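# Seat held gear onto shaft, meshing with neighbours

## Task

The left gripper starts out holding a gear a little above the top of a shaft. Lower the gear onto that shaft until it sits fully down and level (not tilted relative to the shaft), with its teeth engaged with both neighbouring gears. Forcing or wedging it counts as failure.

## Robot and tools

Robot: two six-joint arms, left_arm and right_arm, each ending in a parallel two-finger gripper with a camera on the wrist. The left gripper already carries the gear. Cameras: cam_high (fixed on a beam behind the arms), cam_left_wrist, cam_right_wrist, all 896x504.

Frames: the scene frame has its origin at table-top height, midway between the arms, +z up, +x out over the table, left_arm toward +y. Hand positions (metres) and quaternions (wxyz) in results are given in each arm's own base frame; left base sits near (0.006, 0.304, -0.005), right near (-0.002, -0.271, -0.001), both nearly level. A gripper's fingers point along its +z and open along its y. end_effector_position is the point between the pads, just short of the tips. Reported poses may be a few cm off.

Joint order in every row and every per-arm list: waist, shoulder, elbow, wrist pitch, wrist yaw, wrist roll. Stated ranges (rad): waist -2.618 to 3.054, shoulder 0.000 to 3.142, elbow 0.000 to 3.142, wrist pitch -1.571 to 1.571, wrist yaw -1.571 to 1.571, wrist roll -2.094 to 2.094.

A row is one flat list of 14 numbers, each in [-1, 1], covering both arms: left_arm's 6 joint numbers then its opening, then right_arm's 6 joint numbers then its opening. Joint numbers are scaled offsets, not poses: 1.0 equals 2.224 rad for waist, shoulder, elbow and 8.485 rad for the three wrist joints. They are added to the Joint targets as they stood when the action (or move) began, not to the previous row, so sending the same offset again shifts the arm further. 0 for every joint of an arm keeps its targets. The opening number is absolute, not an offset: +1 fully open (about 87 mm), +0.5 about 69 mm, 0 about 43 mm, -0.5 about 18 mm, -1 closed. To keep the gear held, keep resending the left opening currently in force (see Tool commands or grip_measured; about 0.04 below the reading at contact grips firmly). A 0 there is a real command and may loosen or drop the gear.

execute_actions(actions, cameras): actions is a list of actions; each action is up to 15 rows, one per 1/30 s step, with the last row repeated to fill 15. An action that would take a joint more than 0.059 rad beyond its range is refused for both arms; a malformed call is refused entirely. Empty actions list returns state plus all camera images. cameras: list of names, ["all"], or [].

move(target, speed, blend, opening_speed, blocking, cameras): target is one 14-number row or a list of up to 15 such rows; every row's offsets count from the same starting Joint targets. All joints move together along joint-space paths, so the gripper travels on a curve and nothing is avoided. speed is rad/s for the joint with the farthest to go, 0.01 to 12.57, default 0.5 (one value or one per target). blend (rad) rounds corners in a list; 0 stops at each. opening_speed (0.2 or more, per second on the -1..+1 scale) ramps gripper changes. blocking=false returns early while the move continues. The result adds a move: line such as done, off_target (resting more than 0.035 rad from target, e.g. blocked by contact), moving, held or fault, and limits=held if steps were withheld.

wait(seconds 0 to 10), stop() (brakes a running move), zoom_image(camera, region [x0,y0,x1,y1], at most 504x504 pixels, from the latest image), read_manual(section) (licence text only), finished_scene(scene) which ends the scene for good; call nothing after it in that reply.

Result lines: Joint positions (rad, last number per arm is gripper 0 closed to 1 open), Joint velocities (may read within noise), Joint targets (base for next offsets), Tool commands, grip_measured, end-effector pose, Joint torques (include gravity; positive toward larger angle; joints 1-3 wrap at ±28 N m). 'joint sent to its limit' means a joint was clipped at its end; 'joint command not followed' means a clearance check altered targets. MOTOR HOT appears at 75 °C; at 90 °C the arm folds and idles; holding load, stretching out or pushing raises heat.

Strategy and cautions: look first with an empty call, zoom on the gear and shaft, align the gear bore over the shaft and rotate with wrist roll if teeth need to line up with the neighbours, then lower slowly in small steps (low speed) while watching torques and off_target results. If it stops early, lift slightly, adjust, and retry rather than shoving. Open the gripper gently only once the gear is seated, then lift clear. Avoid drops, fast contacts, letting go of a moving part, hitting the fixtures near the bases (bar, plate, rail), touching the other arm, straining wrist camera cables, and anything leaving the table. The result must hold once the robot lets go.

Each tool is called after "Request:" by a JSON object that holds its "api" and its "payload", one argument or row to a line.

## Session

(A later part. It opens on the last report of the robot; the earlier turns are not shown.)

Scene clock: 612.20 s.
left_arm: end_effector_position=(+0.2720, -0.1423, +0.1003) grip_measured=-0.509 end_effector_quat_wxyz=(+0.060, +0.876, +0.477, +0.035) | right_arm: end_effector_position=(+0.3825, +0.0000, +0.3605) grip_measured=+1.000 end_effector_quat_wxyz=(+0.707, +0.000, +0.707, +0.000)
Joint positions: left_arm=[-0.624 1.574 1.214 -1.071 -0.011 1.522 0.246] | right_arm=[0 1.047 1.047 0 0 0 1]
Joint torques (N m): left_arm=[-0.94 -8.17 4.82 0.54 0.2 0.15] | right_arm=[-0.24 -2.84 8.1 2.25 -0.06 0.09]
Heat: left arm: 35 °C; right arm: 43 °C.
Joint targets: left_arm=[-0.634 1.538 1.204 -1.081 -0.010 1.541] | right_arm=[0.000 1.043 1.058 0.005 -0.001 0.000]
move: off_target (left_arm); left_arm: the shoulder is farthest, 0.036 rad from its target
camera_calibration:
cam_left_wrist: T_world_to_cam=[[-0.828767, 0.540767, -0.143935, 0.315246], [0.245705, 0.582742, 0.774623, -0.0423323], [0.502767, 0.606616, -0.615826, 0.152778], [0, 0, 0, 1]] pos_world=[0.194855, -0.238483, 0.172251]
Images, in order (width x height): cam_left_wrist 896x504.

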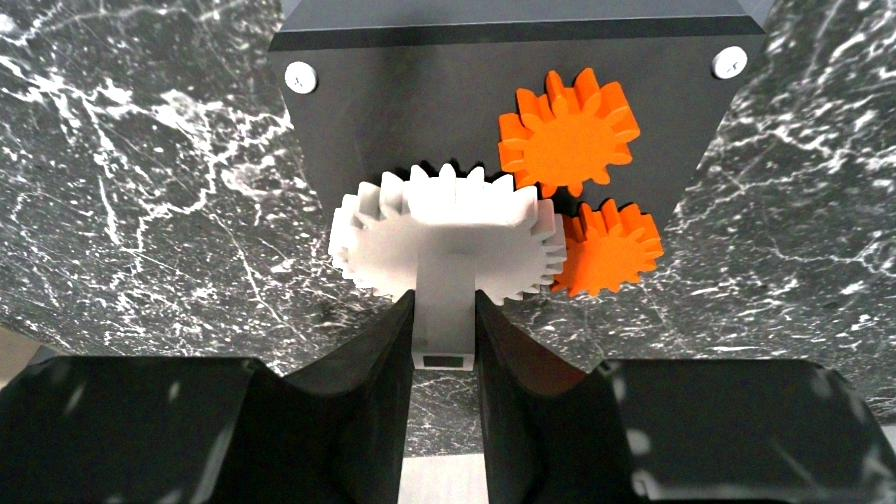

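Request:
{"api": "move", "payload": {
  "target": [0,-0.008,-0.003,0,0,0,-1,0,0,0,0,0,0,1],
  "speed": 0.2
}}

Request:
{"api": "move", "payload": {
  "target": [0,-0.0,-0.006,0.001,0,0,-1,0,0,0,0,0,0,1],
  "speed": 0.2,
  "cameras": ["cam_left_wrist"]
}}

Request:
{"api": "zoom_image", "payload": {
  "camera": "cam_left_wrist",
  "region": [320, 60, 660, 380]
}}

Scene clock: 619.27 s.
left_arm: end_effector_position=(+0.2709, -0.1413, +0.1040) grip_measured=-0.509 end_effector_quat_wxyz=(+0.066, +0.876, +0.476, +0.038) | right_arm: end_effector_position=(+0.3825, +0.0000, +0.3605) grip_measured=+1.000 end_effector_quat_wxyz=(+0.707, +0.000, +0.707, +0.000)
Joint positions: left_arm=[-0.624 1.555 1.207 -1.071 -0.011 1.524 0.246] | right_arm=[0 1.047 1.047 0 0 0 1]
Joint torques (N m): left_arm=[-1.06 -7.88 4.74 0.58 0.21 0.14] | right_arm=[-0.24 -2.84 8.1 2.25 -0.07 0.09]
Heat: left arm: 34 °C; right arm: 43 °C.
Joint targets: left_arm=[-0.634 1.520 1.198 -1.081 -0.010 1.541] | right_arm=[0.000 1.043 1.058 0.005 -0.001 0.000]
move: done

Scene clock: 619.97 s.
left_arm: end_effector_position=(+0.2705, -0.1408, +0.1016) grip_measured=-0.509 end_effector_quat_wxyz=(+0.065, +0.877, +0.475, +0.038) | right_arm: end_effector_position=(+0.3825, +0.0000, +0.3605) grip_measured=+1.000 end_effector_quat_wxyz=(+0.707, +0.000, +0.707, +0.000)
Joint positions: left_arm=[-0.624 1.555 1.198 -1.063 -0.012 1.526 0.246] | right_arm=[0 1.047 1.047 0 0 0 1]
Joint torques (N m): left_arm=[-1.05 -7.73 4.46 0.55 0.2 0.11] | right_arm=[-0.24 -2.82 8.1 2.25 -0.06 0.09]
Heat: left arm: 34 °C; right arm: 43 °C.
Joint targets: left_arm=[-0.634 1.520 1.185 -1.072 -0.010 1.541] | right_arm=[0.000 1.043 1.058 0.005 -0.001 0.000]
move: done
camera_calibration:
cam_left_wrist: T_world_to_cam=[[-0.824927, 0.543622, -0.154824, 0.313956], [0.240171, 0.58506, 0.774611, -0.0420014], [0.511677, 0.601813, -0.613194, 0.150051], [0, 0, 0, 1]] pos_world=[0.192301, -0.236403, 0.173153]
Images, in order (width x height): cam_left_wrist 896x504.

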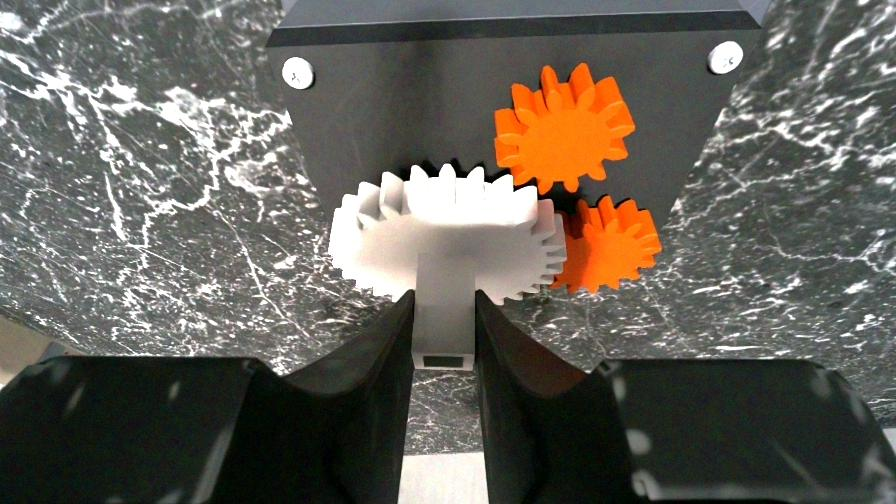

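Scaled by 1.482 from the camera's 896x504 image, which has a finer 1280x720 frame.

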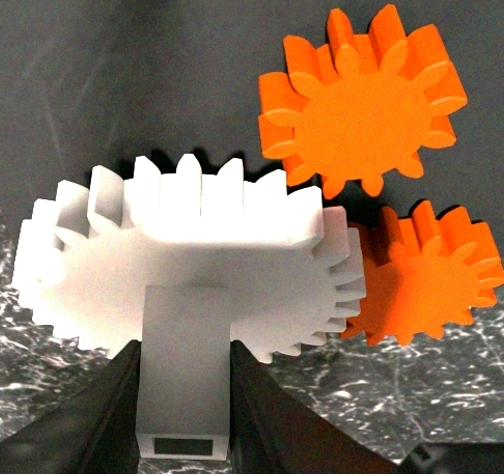

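Request:
{"api": "move", "payload": {
  "target": [0,-0.002,-0.006,0.0016,0,0,-1,0,0,0,0,0,0,1],
  "speed": 0.2
}}

Request:
{"api": "move", "payload": {
  "target": [0,0,-0.005,0.0014,0,0,-1,0,0,0,0,0,0,1],
  "speed": 0.2
}}

Request:
{"api": "move", "payload": {
  "target": [0,0,-0.005,0.0014,0,0,-1,0,0,0,0,0,0,1],
  "speed": 0.2,
  "cameras": ["cam_left_wrist"]
}}

Request:
{"api": "zoom_image", "payload": {
  "camera": "cam_left_wrist",
  "region": [320, 60, 660, 380]
}}

Scene clock: 629.53 s.
left_arm: end_effector_position=(+0.2705, -0.1408, +0.1009) grip_measured=-0.509 end_effector_quat_wxyz=(+0.069, +0.877, +0.474, +0.040) | right_arm: end_effector_position=(+0.3825, +0.0000, +0.3605) grip_measured=+1.000 end_effector_quat_wxyz=(+0.707, +0.000, +0.707, +0.000)
Joint positions: left_arm=[-0.624 1.546 1.185 -1.049 -0.012 1.527 0.246] | right_arm=[0 1.047 1.047 0 0 0 1]
Joint torques (N m): left_arm=[-0.98 -7.61 4.53 0.58 0.21 0.12] | right_arm=[-0.24 -2.84 8.1 2.25 -0.07 0.1]
Heat: left arm: 35 °C; right arm: 43 °C.
Joint targets: left_arm=[-0.634 1.515 1.171 -1.059 -0.010 1.541] | right_arm=[0.000 1.043 1.058 0.005 -0.001 0.000]
move: done

Scene clock: 630.23 s.
left_arm: end_effector_position=(+0.2709, -0.1410, +0.0993) grip_measured=-0.509 end_effector_quat_wxyz=(+0.071, +0.877, +0.474, +0.042) | right_arm: end_effector_position=(+0.3825, +0.0000, +0.3605) grip_measured=+1.000 end_effector_quat_wxyz=(+0.707, +0.000, +0.707, +0.000)
Joint positions: left_arm=[-0.624 1.544 1.176 -1.037 -0.012 1.527 0.246] | right_arm=[0 1.047 1.047 0 0 0 1]
Joint torques (N m): left_arm=[-1.02 -7.28 4.31 0.58 0.24 0.09] | right_arm=[-0.24 -2.84 8.1 2.25 -0.07 0.09]
Heat: left arm: 35 °C; right arm: 43 °C.
Joint targets: left_arm=[-0.634 1.516 1.160 -1.047 -0.010 1.541] | right_arm=[0.000 1.043 1.058 0.005 -0.001 0.000]
move: done

Scene clock: 630.93 s.
left_arm: end_effector_position=(+0.2707, -0.1409, +0.0992) grip_measured=-0.509 end_effector_quat_wxyz=(+0.074, +0.876, +0.474, +0.043) | right_arm: end_effector_position=(+0.3825, +0.0000, +0.3605) grip_measured=+1.000 end_effector_quat_wxyz=(+0.707, +0.000, +0.707, +0.000)
Joint positions: left_arm=[-0.624 1.537 1.168 -1.03 -0.012 1.527 0.246] | right_arm=[0 1.047 1.047 0 0 0 1]
Joint torques (N m): left_arm=[-1.02 -6.79 4.03 0.65 0.23 0.11] | right_arm=[-0.24 -2.84 8.1 2.25 -0.07 0.09]
Heat: left arm: 35 °C; right arm: 43 °C.
Joint targets: left_arm=[-0.634 1.515 1.149 -1.035 -0.010 1.541] | right_arm=[0.000 1.043 1.058 0.005 -0.001 0.000]
move: done
camera_calibration:
cam_left_wrist: T_world_to_cam=[[-0.821616, 0.542217, -0.175919, 0.314865], [0.227124, 0.594435, 0.771403, -0.0349814], [0.52284, 0.593842, -0.611548, 0.144351], [0, 0, 0, 1]] pos_world=[0.19117, -0.235652, 0.170653]
Images, in order (width x height): cam_left_wrist 896x504.

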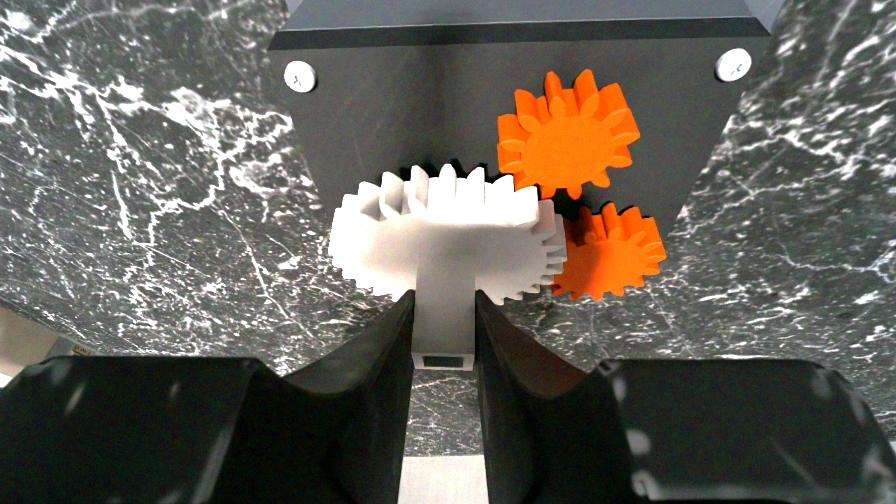

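Scaled by 1.482 from the camera's 896x504 image, which has a finer 1280x720 frame.

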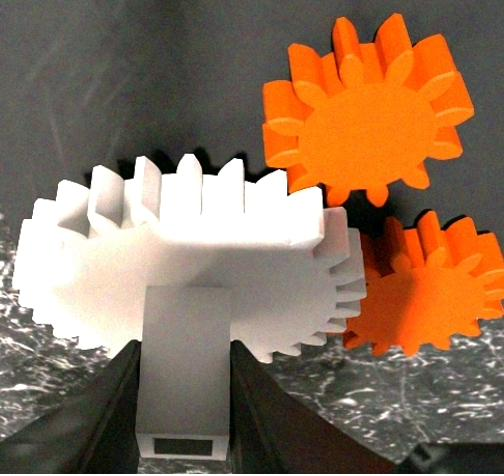

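Request:
{"api": "move", "payload": {
  "target": [0.0018,0.0315,0.0265,-0.0045,0,0,-1,0,0,0,0,0,0,1],
  "speed": 0.2
}}

Scene clock: 667.17 s.
left_arm: end_effector_position=(+0.2717, -0.1416, +0.0987) grip_measured=-0.508 end_effector_quat_wxyz=(+0.064, +0.877, +0.474, +0.038) | right_arm: end_effector_position=(+0.3825, +0.0000, +0.3605) grip_measured=+1.000 end_effector_quat_wxyz=(+0.707, +0.000, +0.707, +0.000)
Joint positions: left_arm=[-0.624 1.563 1.195 -1.054 -0.013 1.527 0.246] | right_arm=[0 1.047 1.047 0 0 0 1]
Joint torques (N m): left_arm=[-0.62 -3.49 6.61 0.45 0.22 0.13] | right_arm=[-0.24 -2.84 8.09 2.25 -0.06 0.09]
Heat: left arm: 35 °C; right arm: 43 °C.
Joint targets: left_arm=[-0.630 1.586 1.208 -1.073 -0.010 1.541] | right_arm=[0.000 1.043 1.058 0.005 -0.001 0.000]
move: done

Request:
{"api": "move", "payload": {
  "target": [
    [0,0,-0.0225,0.0045,0,0,-1,0,0,0,0,0,0,1],
    [0,0.0021,-0.0204,0.0045,0,-0.0035,-1,0,0,0,0,0,0,1],
    [0,0.0042,-0.0183,0.0045,0,-0.0071,-1,0,0,0,0,0,0,1],
    [0,0.0063,-0.0162,0.0045,0,-0.0106,-1,0,0,0,0,0,0,1]
  ],
  "speed": 0.15
}}

Request:
{"api": "move", "payload": {
  "target": [
    [0,0.0021,0.0015,0,0,-0.0035,-1,0,0,0,0,0,0,1],
    [0,0.0042,0.003,0,0,-0.0071,-1,0,0,0,0,0,0,1]
  ],
  "speed": 0.15,
  "cameras": ["cam_left_wrist"]
}}

Request:
{"api": "zoom_image", "payload": {
  "camera": "cam_left_wrist",
  "region": [320, 60, 660, 380]
}}

Scene clock: 680.00 s.
left_arm: end_effector_position=(+0.2718, -0.1399, +0.0977) grip_measured=-0.507 end_effector_quat_wxyz=(+0.065, +0.866, +0.494, +0.042) | right_arm: end_effector_position=(+0.3825, +0.0000, +0.3605) grip_measured=+1.000 end_effector_quat_wxyz=(+0.707, +0.000, +0.707, +0.000)
Joint positions: left_arm=[-0.624 1.563 1.19 -1.044 -0.022 1.481 0.246] | right_arm=[0 1.047 1.047 0 0 0 1]
Joint torques (N m): left_arm=[-0.64 -2.36 4.15 0.77 0.31 -0.38] | right_arm=[-0.24 -2.84 8.09 2.25 -0.07 0.09]
Heat: left arm: 34 °C; right arm: 43 °C.
Joint targets: left_arm=[-0.630 1.600 1.172 -1.035 -0.010 1.451] | right_arm=[0.000 1.043 1.058 0.005 -0.001 0.000]
move: off_target (left_arm); left_arm: the shoulder is farthest, 0.037 rad from its target

Scene clock: 681.50 s.
left_arm: end_effector_position=(+0.2716, -0.1395, +0.0979) grip_measured=-0.507 end_effector_quat_wxyz=(+0.068, +0.852, +0.518, +0.042) | right_arm: end_effector_position=(+0.3825, +0.0000, +0.3605) grip_measured=+1.000 end_effector_quat_wxyz=(+0.707, +0.000, +0.707, +0.000)
Joint positions: left_arm=[-0.624 1.566 1.193 -1.04 -0.025 1.426 0.246] | right_arm=[0 1.047 1.047 0 0 0 1]
Joint torques (N m): left_arm=[-0.64 -1.98 4.37 0.73 0.37 -0.42] | right_arm=[-0.24 -2.84 8.1 2.25 -0.07 0.09]
Heat: left arm: 33 °C; right arm: 43 °C.
Joint targets: left_arm=[-0.630 1.609 1.179 -1.035 -0.010 1.391] | right_arm=[0.000 1.043 1.058 0.005 -0.001 0.000]
move: off_target (left_arm); left_arm: the shoulder is farthest, 0.043 rad from its target
camera_calibration:
cam_left_wrist: T_world_to_cam=[[-0.874358, 0.456784, -0.16385, 0.315816], [0.175416, 0.612305, 0.770917, -0.0184523], [0.452468, 0.645315, -0.615501, 0.168767], [0, 0, 0, 1]] pos_world=[0.203011, -0.241869, 0.169848]
Images, in order (width x height): cam_left_wrist 896x504.

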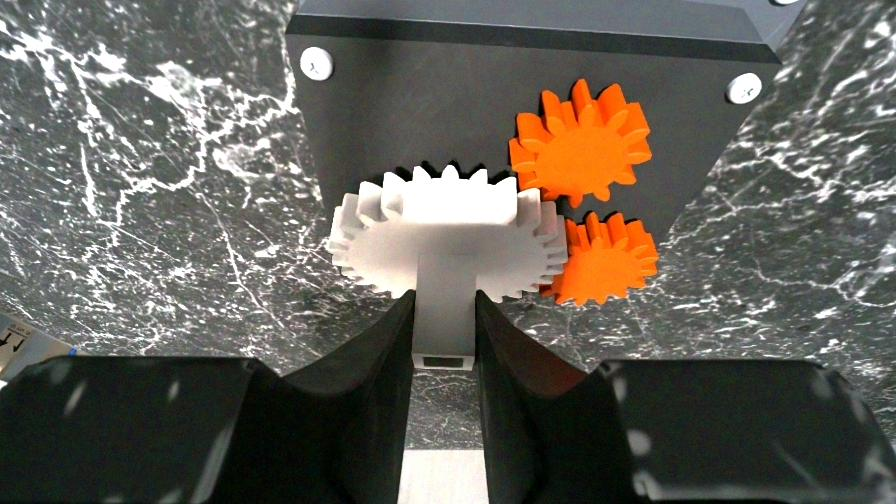

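Scaled by 1.482 from the camera's 896x504 image, which has a finer 1280x720 frame.

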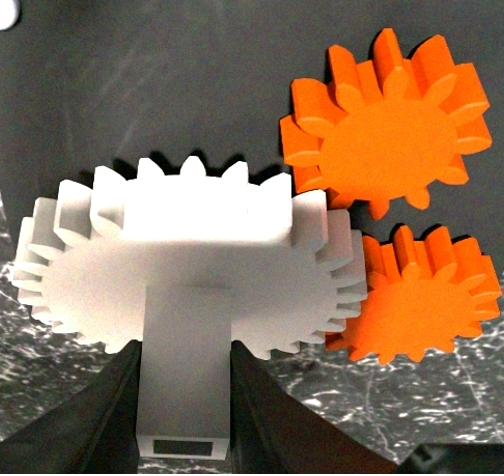

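Request:
{"api": "zoom_image", "payload": {
  "camera": "cam_left_wrist",
  "region": [500, 150, 600, 250]
}}

Request:
{"api": "zoom_image", "payload": {
  "camera": "cam_left_wrist",
  "region": [530, 200, 630, 310]
}}

Scaled by 5.040 from the camera's 896x504 image, which has a finer 1280x720 frame.

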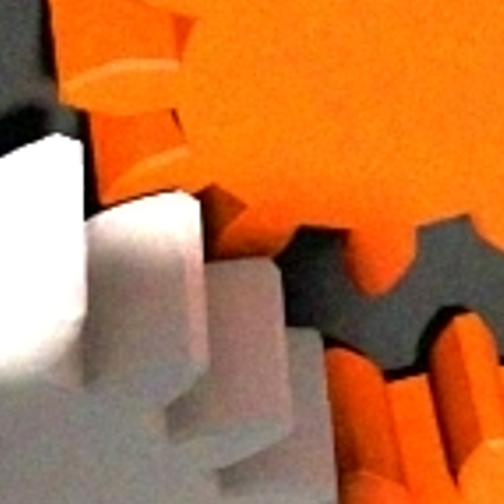

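Scaled by 4.582 from the camera's 896x504 image, which has a finer 1280x720 frame.

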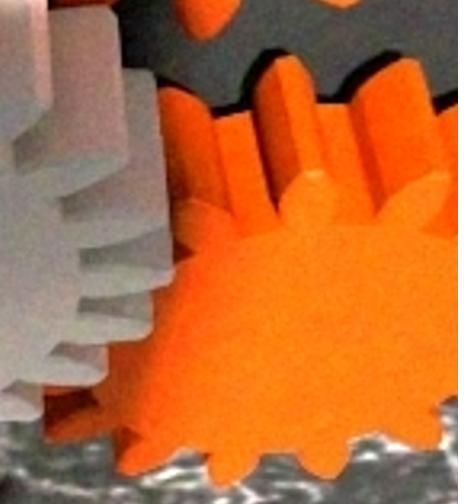

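Request:
{"api": "move", "payload": {
  "target": [
    [-0.0155,0.0162,0.016,-0.0039,-0.0059,0,-1,0,0,0,0,0,0,1],
    [-0.0155,0.0112,0.011,-0.0039,-0.0059,0.0083,-1,0,0,0,0,0,0,1],
    [0,-0.005,-0.010,0.0015,0,0.0083,-1,0,0,0,0,0,0,1]
  ],
  "speed": 0.2,
  "cameras": ["cam_left_wrist"]
}}

Request:
{"api": "zoom_image", "payload": {
  "camera": "cam_left_wrist",
  "region": [480, 140, 640, 300]
}}

Scene clock: 725.23 s.
left_arm: end_effector_position=(+0.2721, -0.1400, +0.0973) grip_measured=-0.509 end_effector_quat_wxyz=(+0.052, +0.864, +0.497, +0.056) | right_arm: end_effector_position=(+0.3825, +0.0000, +0.3605) grip_measured=+1.000 end_effector_quat_wxyz=(+0.707, +0.000, +0.707, +0.000)
Joint positions: left_arm=[-0.646 1.579 1.199 -1.051 -0.062 1.455 0.246] | right_arm=[0 1.047 1.047 0 0 0 1]
Joint torques (N m): left_arm=[1.29 -3.97 2.13 0.91 0.77 0.02] | right_arm=[-0.24 -2.82 8.1 2.25 -0.07 0.09]
Heat: left arm: 32 °C; right arm: 44 °C.
Joint targets: left_arm=[-0.630 1.598 1.156 -1.022 -0.010 1.461] | right_arm=[0.000 1.043 1.058 0.005 -0.001 0.000]
move: off_target (left_arm); left_arm: the wrist yaw is farthest, 0.052 rad from its target
camera_calibration:
cam_left_wrist: T_world_to_cam=[[-0.851325, 0.502882, -0.149521, 0.315129], [0.195533, 0.568594, 0.799042, -0.0321001], [0.48684, 0.651008, -0.582388, 0.156837], [0, 0, 0, 1]] pos_world=[0.198199, -0.242323, 0.164108]
Images, in order (width x height): cam_left_wrist 896x504.

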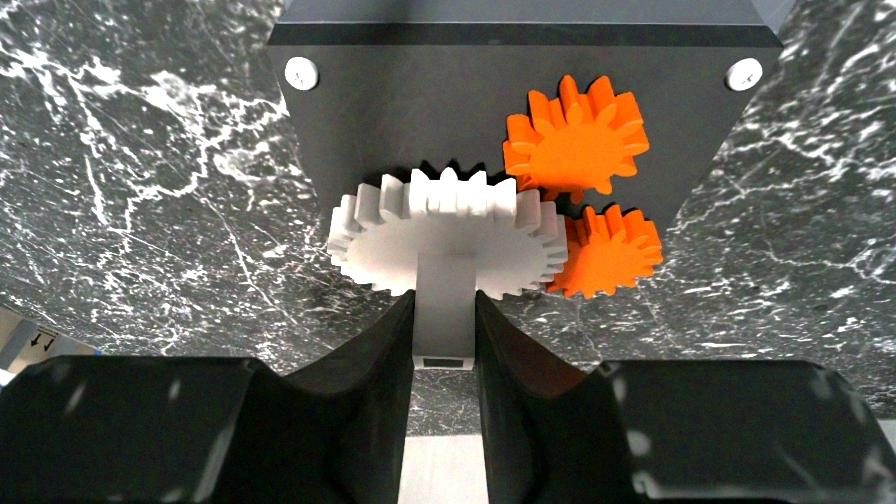

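Scaled by 3.150 from the camera's 896x504 image, which has a finer 1280x720 frame.

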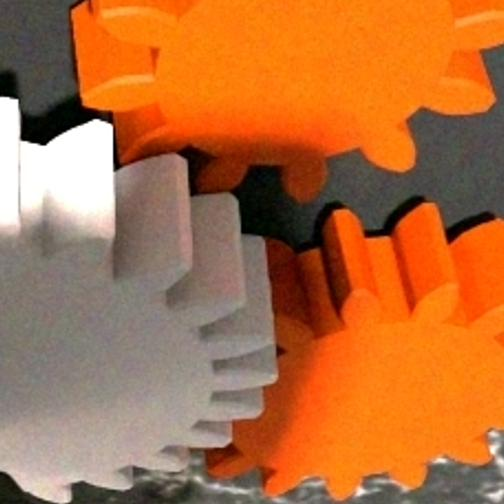

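Request:
{"api": "move", "payload": {
  "target": [
    [-0.0135,0.0054,0.0247,-0.0047,-0.0082,0,-1,0,0,0,0,0,0,1],
    [-0.0135,0.0033,0.0226,-0.0047,-0.0082,0.0037,-1,0,0,0,0,0,0,1],
    [0,-0.0021,-0.0021,0,0,0.0037,-1,0,0,0,0,0,0,1]
  ],
  "speed": 0.25
}}

Request:
{"api": "move", "payload": {
  "target": [
    [-0.0135,0.0054,0.0247,-0.0047,-0.0082,0,-1,0,0,0,0,0,0,1],
    [-0.0135,0.0033,0.0226,-0.0047,-0.0082,0.0037,-1,0,0,0,0,0,0,1],
    [0,-0.0021,-0.0021,0,0,0.0037,-1,0,0,0,0,0,0,1]
  ],
  "speed": 0.25,
  "cameras": ["cam_left_wrist"]
}}

Request:
{"api": "zoom_image", "payload": {
  "camera": "cam_left_wrist",
  "region": [480, 140, 640, 300]
}}

Scene clock: 739.60 s.
left_arm: end_effector_position=(+0.2720, -0.1400, +0.0973) grip_measured=-0.509 end_effector_quat_wxyz=(+0.051, +0.871, +0.485, +0.056) | right_arm: end_effector_position=(+0.3825, +0.0000, +0.3605) grip_measured=+1.000 end_effector_quat_wxyz=(+0.707, +0.000, +0.707, +0.000)
Joint positions: left_arm=[-0.647 1.574 1.193 -1.05 -0.062 1.482 0.245] | right_arm=[0 1.047 1.047 0 0 0 1]
Joint torques (N m): left_arm=[1.43 -3.81 2.25 0.91 0.78 0.07] | right_arm=[-0.24 -2.84 8.09 2.25 -0.07 0.09]
Heat: left arm: 32 °C; right arm: 44 °C.
Joint targets: left_arm=[-0.630 1.593 1.152 -1.022 -0.010 1.492] | right_arm=[0.000 1.043 1.058 0.005 -0.001 0.000]
move: off_target (left_arm); left_arm: the wrist yaw is farthest, 0.052 rad from its target

Scene clock: 741.60 s.
left_arm: end_effector_position=(+0.2721, -0.1402, +0.0972) grip_measured=-0.509 end_effector_quat_wxyz=(+0.051, +0.878, +0.473, +0.057) | right_arm: end_effector_position=(+0.3825, +0.0000, +0.3605) grip_measured=+1.000 end_effector_quat_wxyz=(+0.707, +0.000, +0.707, +0.000)
Joint positions: left_arm=[-0.647 1.571 1.188 -1.049 -0.061 1.51 0.245] | right_arm=[0 1.047 1.047 0 0 0 1]
Joint torques (N m): left_arm=[1.46 -4.01 2.25 0.88 0.74 0.11] | right_arm=[-0.24 -2.84 8.1 2.25 -0.07 0.09]
Heat: left arm: 32 °C; right arm: 44 °C.
Joint targets: left_arm=[-0.630 1.589 1.147 -1.022 -0.010 1.524] | right_arm=[0.000 1.043 1.058 0.005 -0.001 0.000]
move: off_target (left_arm); left_arm: the wrist yaw is farthest, 0.051 rad from its target
camera_calibration:
cam_left_wrist: T_world_to_cam=[[-0.821775, 0.550376, -0.147555, 0.313637], [0.224931, 0.551251, 0.803448, -0.0427477], [0.523538, 0.627064, -0.5768, 0.14302], [0, 0, 0, 1]] pos_world=[0.192478, -0.238736, 0.163118]
Images, in order (width x height): cam_left_wrist 896x504.

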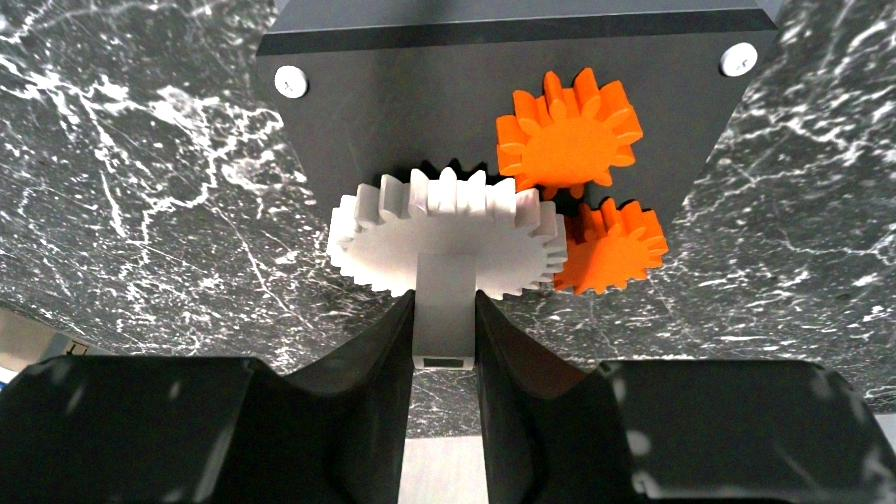

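Scaled by 3.150 from the camera's 896x504 image, which has a finer 1280x720 frame.

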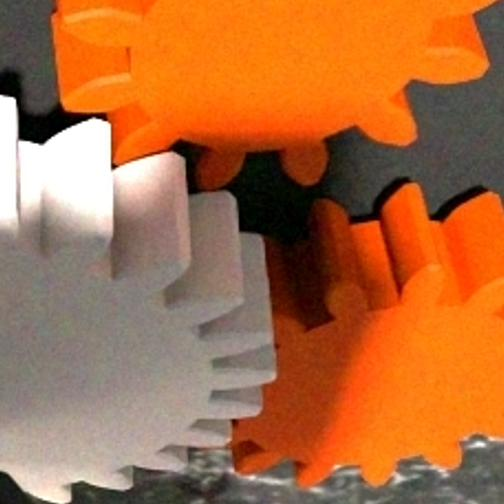

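Request:
{"api": "move", "payload": {
  "target": [
    [0,0.0238,0.0486,-0.0101,0,0,-1,0,0,0,0,0,0,1],
    [0,0.022,0.0468,-0.0101,0,0.003,-1,0,0,0,0,0,0,1],
    [0,-0.02,0.001,0,0,0.003,-1,0,0,0,0,0,0,1],
    [0,0.022,0.0468,-0.0101,0,0.003,-1,0,0,0,0,0,0,1],
    [0,0.0202,0.045,-0.0101,0,0.006,-1,0,0,0,0,0,0,1],
    [0,-0.022,-0.001,0,0,0.006,-1,0,0,0,0,0,0,1]
  ],
  "speed": 0.3,
  "cameras": ["cam_left_wrist"]
}}

Request:
{"api": "zoom_image", "payload": {
  "camera": "cam_left_wrist",
  "region": [480, 140, 640, 300]
}}

Scene clock: 770.67 s.
left_arm: end_effector_position=(+0.2720, -0.1403, +0.0979) grip_measured=-0.511 end_effector_quat_wxyz=(+0.059, +0.887, +0.454, +0.056) | right_arm: end_effector_position=(+0.3825, +0.0000, +0.3605) grip_measured=+1.000 end_effector_quat_wxyz=(+0.707, +0.000, +0.707, +0.000)
Joint positions: left_arm=[-0.64 1.549 1.17 -1.036 -0.047 1.559 0.245] | right_arm=[0 1.047 1.047 0 0 0 1]
Joint torques (N m): left_arm=[0.73 -5.93 3.51 0.79 0.6 0.13] | right_arm=[-0.24 -2.84 8.1 2.25 -0.07 0.1]
Heat: left arm: 31 °C; right arm: 44 °C.
Joint targets: left_arm=[-0.630 1.540 1.145 -1.022 -0.010 1.575] | right_arm=[0.000 1.043 1.058 0.005 -0.001 0.000]
move: off_target (left_arm); left_arm: the wrist yaw is farthest, 0.037 rad from its target
camera_calibration:
cam_left_wrist: T_world_to_cam=[[-0.796613, 0.582888, -0.160153, 0.312651], [0.243439, 0.551853, 0.797619, -0.0476582], [0.553303, 0.596406, -0.581511, 0.131591], [0, 0, 0, 1]] pos_world=[0.187854, -0.234422, 0.164607]
Images, in order (width x height): cam_left_wrist 896x504.

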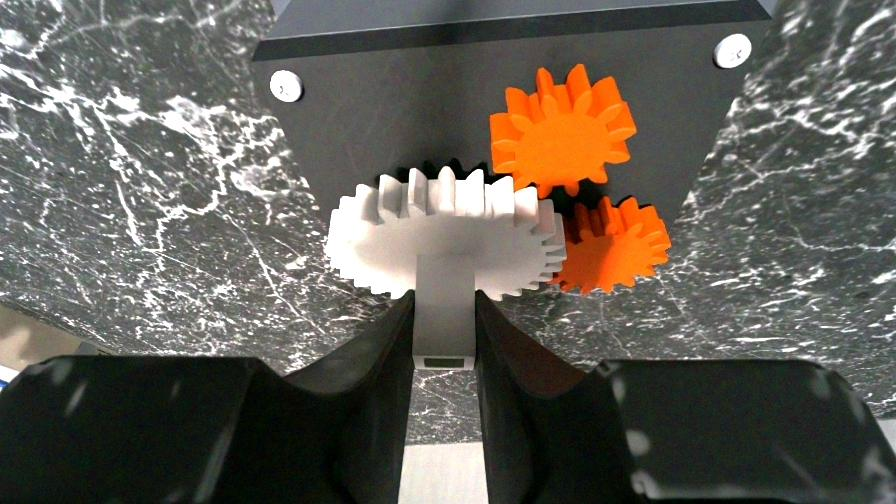

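Scaled by 3.150 from the camera's 896x504 image, which has a finer 1280x720 frame.

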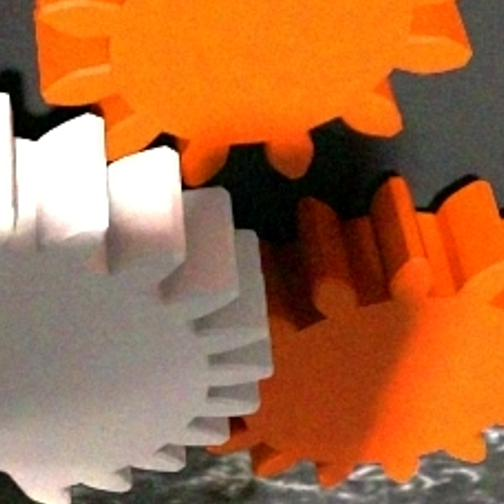

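Request:
{"api": "move", "payload": {
  "target": [
    [0,0.0319,0.0414,-0.0104,0,0,-1,0,0,0,0,0,0,1],
    [0,0.0364,0.0459,-0.0104,0,-0.0117,-1,0,0,0,0,0,0,1],
    [0,0.002,0.002,0,0,-0.0117,-1,0,0,0,0,0,0,1]
  ],
  "speed": 0.3,
  "cameras": ["cam_left_wrist"]
}}

Request:
{"api": "zoom_image", "payload": {
  "camera": "cam_left_wrist",
  "region": [480, 140, 680, 310]
}}

Scene clock: 822.50 s.
left_arm: end_effector_position=(+0.2713, -0.1401, +0.0985) grip_measured=-0.511 end_effector_quat_wxyz=(+0.063, +0.871, +0.483, +0.054) | right_arm: end_effector_position=(+0.3825, +0.0000, +0.3605) grip_measured=+1.000 end_effector_quat_wxyz=(+0.707, +0.000, +0.707, +0.000)
Joint positions: left_arm=[-0.64 1.552 1.176 -1.034 -0.047 1.492 0.245] | right_arm=[0 1.047 1.047 0 0 0 1]
Joint torques (N m): left_arm=[0.7 -5.71 3.44 0.78 0.59 -0.22] | right_arm=[-0.24 -2.84 8.09 2.25 -0.07 0.09]
Heat: left arm: 33 °C; right arm: 44 °C.
Joint targets: left_arm=[-0.630 1.544 1.149 -1.022 -0.010 1.475] | right_arm=[0.000 1.043 1.058 0.005 -0.001 0.000]
move: off_target (left_arm); left_arm: the wrist yaw is farthest, 0.037 rad from its target
camera_calibration:
cam_left_wrist: T_world_to_cam=[[-0.832944, 0.527356, -0.167628, 0.314903], [0.206486, 0.577259, 0.790022, -0.0337357], [0.513388, 0.623432, -0.589716, 0.147618], [0, 0, 0, 1]] pos_world=[0.193477, -0.238621, 0.166491]
Images, in order (width x height): cam_left_wrist 896x504.

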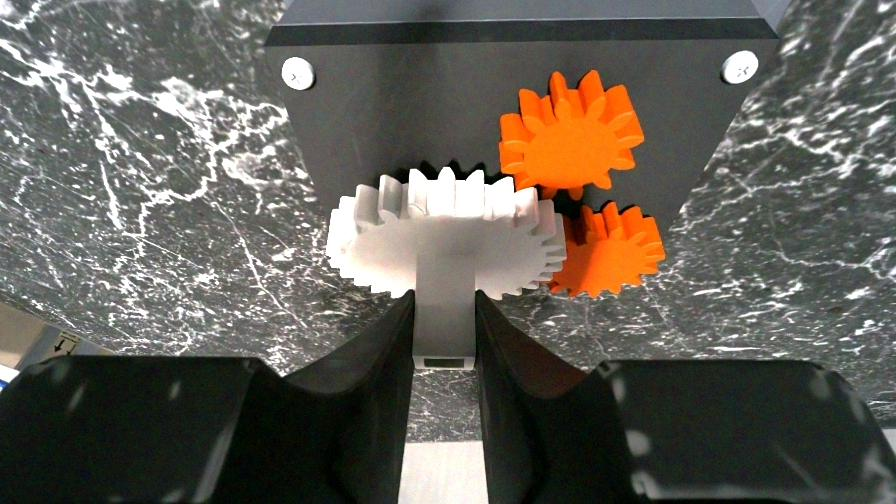

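Scaled by 2.520 from the camera's 896x504 image, which has a finer 1280x720 frame.

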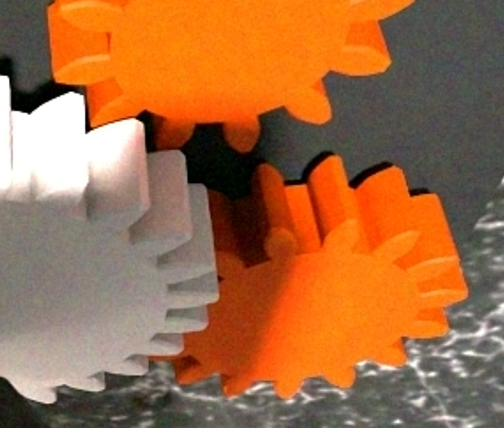

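Request:
{"api": "move", "payload": {
  "target": [
    [-0.0301,0.0216,0.0346,-0.0071,-0.0127,0,-1,0,0,0,0,0,0,1],
    [-0.0301,0.0273,0.0403,-0.0071,-0.0127,-0.0094,-1,0,0,0,0,0,0,1]
  ],
  "speed": 0.3,
  "cameras": ["cam_left_wrist"]
}}

Request:
{"api": "zoom_image", "payload": {
  "camera": "cam_left_wrist",
  "region": [480, 140, 680, 310]
}}

Scene clock: 850.37 s.
left_arm: end_effector_position=(+0.2704, -0.1423, +0.1013) grip_measured=-0.511 end_effector_quat_wxyz=(+0.039, +0.862, +0.500, +0.077) | right_arm: end_effector_position=(+0.3825, +0.0000, +0.3605) grip_measured=+1.000 end_effector_quat_wxyz=(+0.707, +0.000, +0.707, +0.000)
Joint positions: left_arm=[-0.687 1.59 1.215 -1.069 -0.118 1.411 0.245] | right_arm=[0 1.047 1.047 0 0 0 1]
Joint torques (N m): left_arm=[-1.01 -4.23 7.45 0.49 0.11 -0.22] | right_arm=[-0.24 -2.85 8.1 2.25 -0.07 0.1]
Heat: left arm: 32 °C; right arm: 44 °C.
Joint targets: left_arm=[-0.697 1.605 1.239 -1.082 -0.118 1.396] | right_arm=[0.000 1.043 1.058 0.005 -0.001 0.000]
move: done
camera_calibration:
cam_left_wrist: T_world_to_cam=[[-0.853024, 0.500328, -0.148397, 0.315408], [0.169845, 0.535034, 0.827582, -0.0343438], [0.49346, 0.680743, -0.541375, 0.159699], [0, 0, 0, 1]] pos_world=[0.196078, -0.248146, 0.161685]
Images, in order (width x height): cam_left_wrist 896x504.

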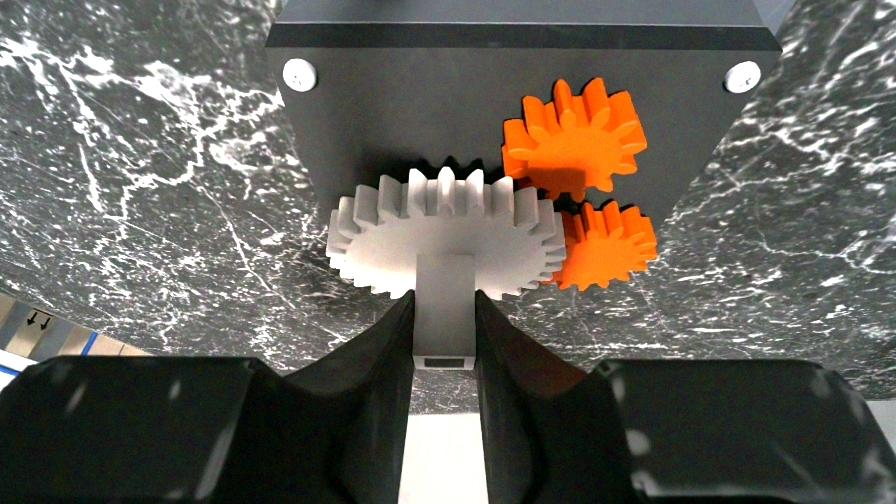

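Scaled by 2.520 from the camera's 896x504 image, which has a finer 1280x720 frame.

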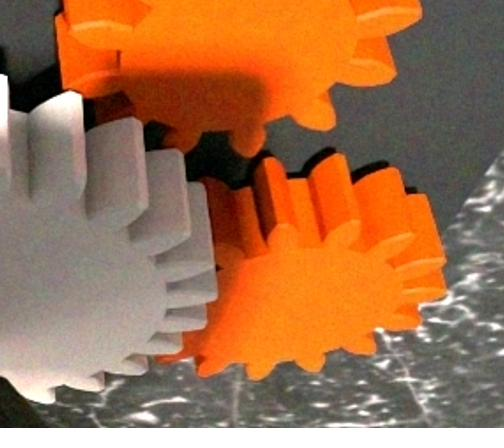

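Request:
{"api": "move", "payload": {
  "target": [
    [0.0345,-0.014,-0.037,0.0075,0.0127,0,-1,0,0,0,0,0,0,1],
    [0.0365,-0.014,-0.030,0.0065,0.0127,0.0005,-1,0,0,0,0,0,0,1],
    [0.0365,-0.014,-0.030,0.0065,0.0127,0.0005,-0.1,0,0,0,0,0,0,1],
    [0.0365,-0.026,0.03,-0.013,0.0127,0.0005,-0.1,0,0,0,0,0,0,1],
    [-0.035,-0.028,0.056,-0.021,0.0127,0.0005,-0.1,0,0,0,0,0,0,1]
  ],
  "opening_speed": 1.5,
  "speed": [0.3,0.2,0.3,0.5,0.8],
  "cameras": ["cam_left_wrist","cam_high"]
}}

Request:
{"api": "zoom_image", "payload": {
  "camera": "cam_left_wrist",
  "region": [350, 100, 620, 320]
}}

Request:
{"api": "zoom_image", "payload": {
  "camera": "cam_left_wrist",
  "region": [440, 150, 580, 280]
}}

Request:
{"api": "zoom_image", "payload": {
  "camera": "cam_high",
  "region": [490, 230, 545, 280]
}}

Scene clock: 879.33 s.
left_arm: end_effector_position=(+0.2385, -0.1731, +0.1327) grip_measured=-0.100 end_effector_quat_wxyz=(+0.048, +0.886, +0.460, +0.022) | right_arm: end_effector_position=(+0.3825, +0.0000, +0.3605) grip_measured=+1.000 end_effector_quat_wxyz=(+0.707, +0.000, +0.707, +0.000)
Joint positions: left_arm=[-0.775 1.57 1.343 -1.239 -0.012 1.41 0.45] | right_arm=[0 1.047 1.047 0 0 0 1]
Joint torques (N m): left_arm=[-0.09 -7.25 7.09 0.37 0.23 -0.11] | right_arm=[-0.25 -2.84 8.1 2.25 -0.07 0.09]
Heat: left arm: 35 °C; right arm: 44 °C.
Joint targets: left_arm=[-0.775 1.543 1.363 -1.260 -0.010 1.400] | right_arm=[0.000 1.043 1.058 0.005 -0.001 0.000]
move: done
camera_calibration:
cam_left_wrist: T_world_to_cam=[[-0.810432, 0.575237, -0.110915, 0.306124], [0.293689, 0.562757, 0.772691, -0.0559006], [0.506898, 0.593639, -0.625017, 0.206229], [0, 0, 0, 1]] pos_world=[0.159973, -0.267061, 0.206044]
Images, in order (width x height): cam_high 896x504, cam_left_wrist 896x504.

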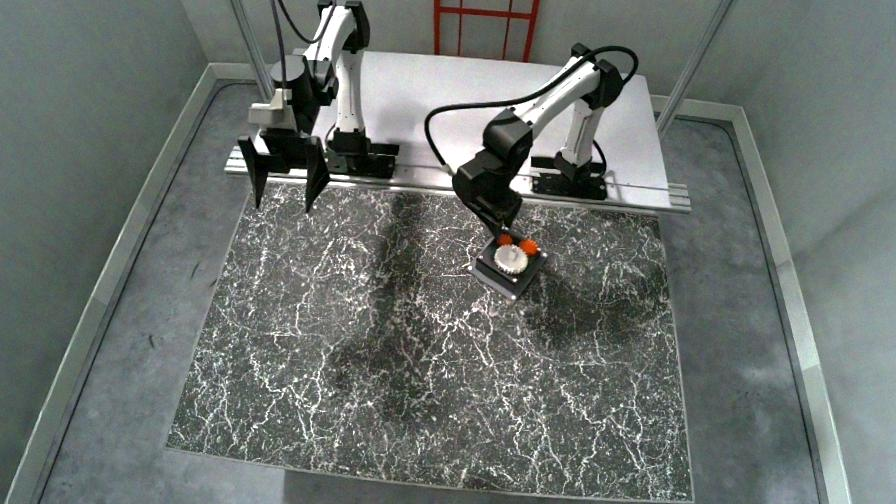

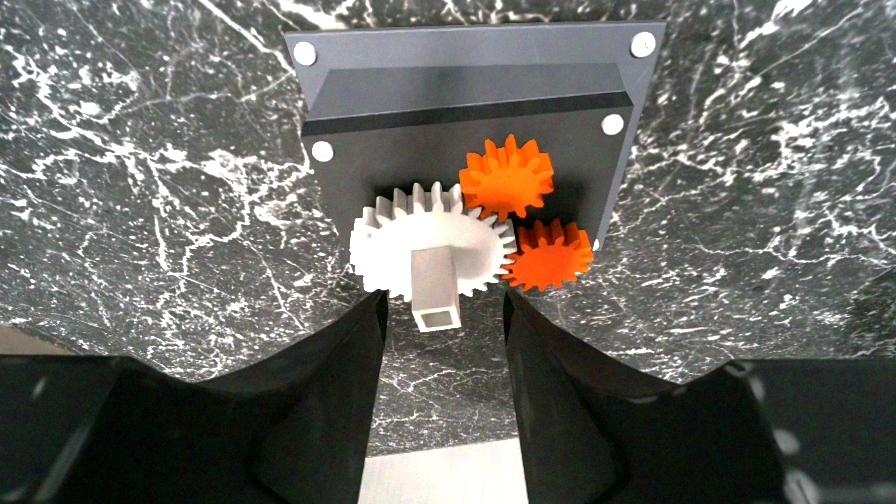

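Scaled by 1.867 from the camera's 896x504 image, which has a finer 1280x720 frame.

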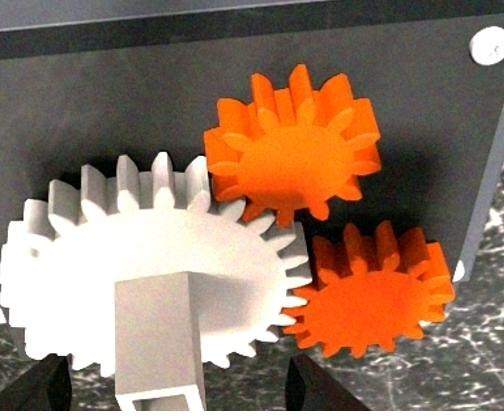

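Scaled by 3.600 from the camera's 896x504 image, which has a finer 1280x720 frame.

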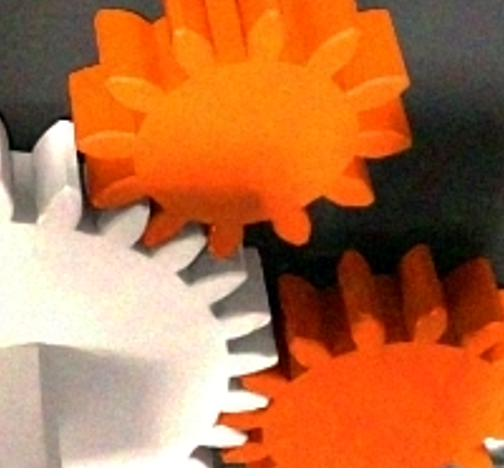

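Scaled by 9.164 from the camera's 896x504 image, which has a finer 1280x720 frame.

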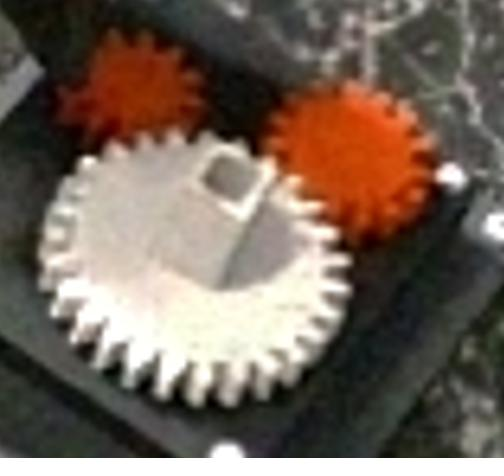

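Request:
{"api": "wait", "payload": {
  "seconds": 0,
  "cameras": ["cam_left_wrist","cam_high"]
}}

Request:
{"api": "zoom_image", "payload": {
  "camera": "cam_left_wrist",
  "region": [250, 100, 650, 400]
}}

Scene clock: 899.57 s.
left_arm: end_effector_position=(+0.2384, -0.1731, +0.1327) grip_measured=-0.100 end_effector_quat_wxyz=(+0.048, +0.886, +0.460, +0.022) | right_arm: end_effector_position=(+0.3825, +0.0000, +0.3605) grip_measured=+1.000 end_effector_quat_wxyz=(+0.707, +0.000, +0.707, +0.000)
Joint positions: left_arm=[-0.775 1.57 1.343 -1.239 -0.012 1.41 0.45] | right_arm=[0 1.047 1.047 0 0 0 1]
Joint torques (N m): left_arm=[-0.06 -7.3 7.12 0.36 0.2 -0.15] | right_arm=[-0.24 -2.84 8.1 2.25 -0.07 0.09]
Heat: left arm: 36 °C; right arm: 44 °C.
Joint targets: left_arm=[-0.775 1.543 1.363 -1.260 -0.010 1.400] | right_arm=[0.000 1.043 1.058 0.005 -0.001 0.000]
Tool commands: left_gripper/opening=-0.1 right_gripper/opening=+1.0
camera_calibration:
cam_left_wrist: T_world_to_cam=[[-0.810457, 0.575272, -0.110555, 0.305981], [0.293927, 0.562591, 0.772721, -0.0559598], [0.506722, 0.593762, -0.625044, 0.206346], [0, 0, 0, 1]] pos_world=[0.159872, -0.26706, 0.206045]
Images, in order (width x height): cam_high 896x504, cam_left_wrist 896x504.

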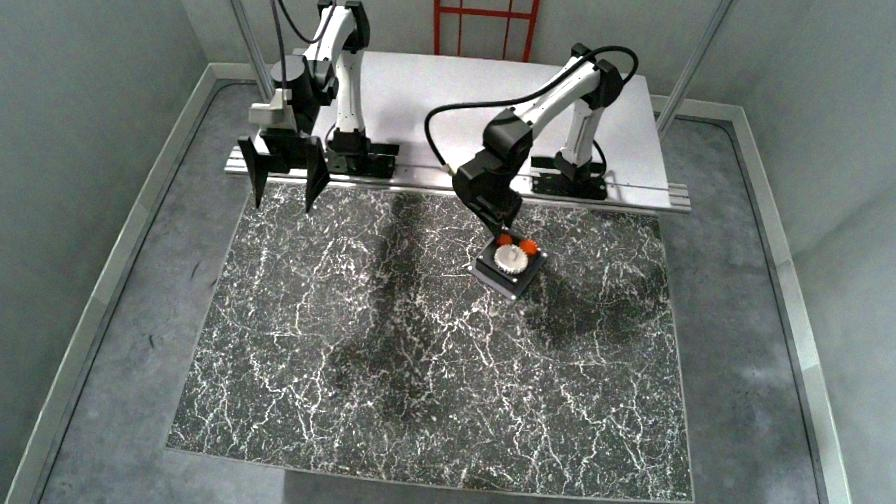

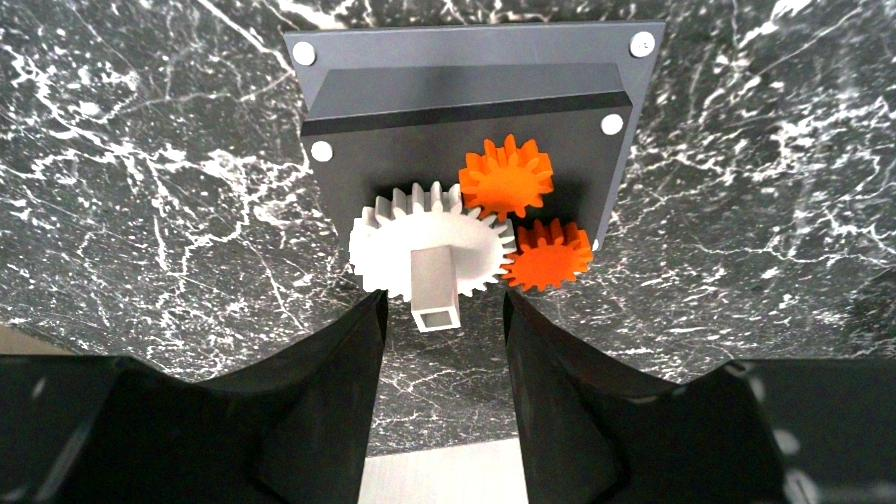

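Scaled by 1.260 from the camera's 896x504 image, which has a finer 1280x720 frame.

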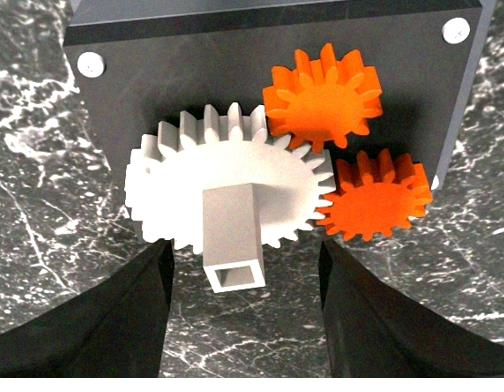

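Request:
{"api": "zoom_image", "payload": {
  "camera": "cam_left_wrist",
  "region": [430, 120, 610, 310]
}}

Request:
{"api": "zoom_image", "payload": {
  "camera": "cam_high",
  "region": [460, 215, 560, 305]
}}

Scaled by 2.653 from the camera's 896x504 image, which has a finer 1280x720 frame.

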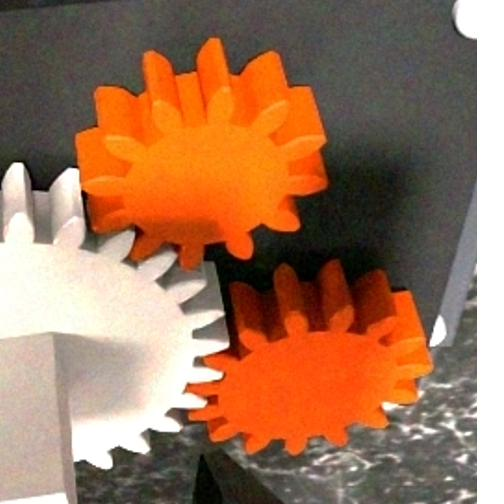

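Scaled by 5.040 from the camera's 896x504 image, which has a finer 1280x720 frame.

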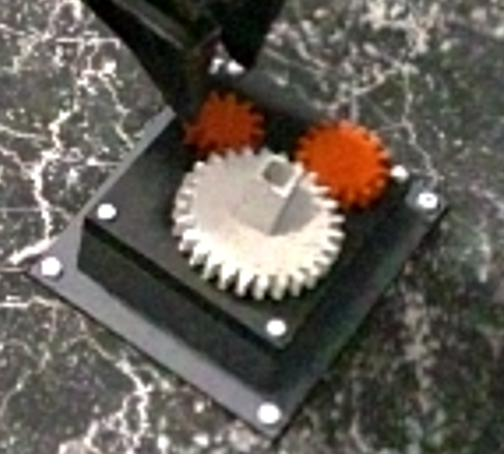

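Request:
{"api": "finished_scene", "payload": {
  "scene": 2
}}

The scene is finished: the task was done.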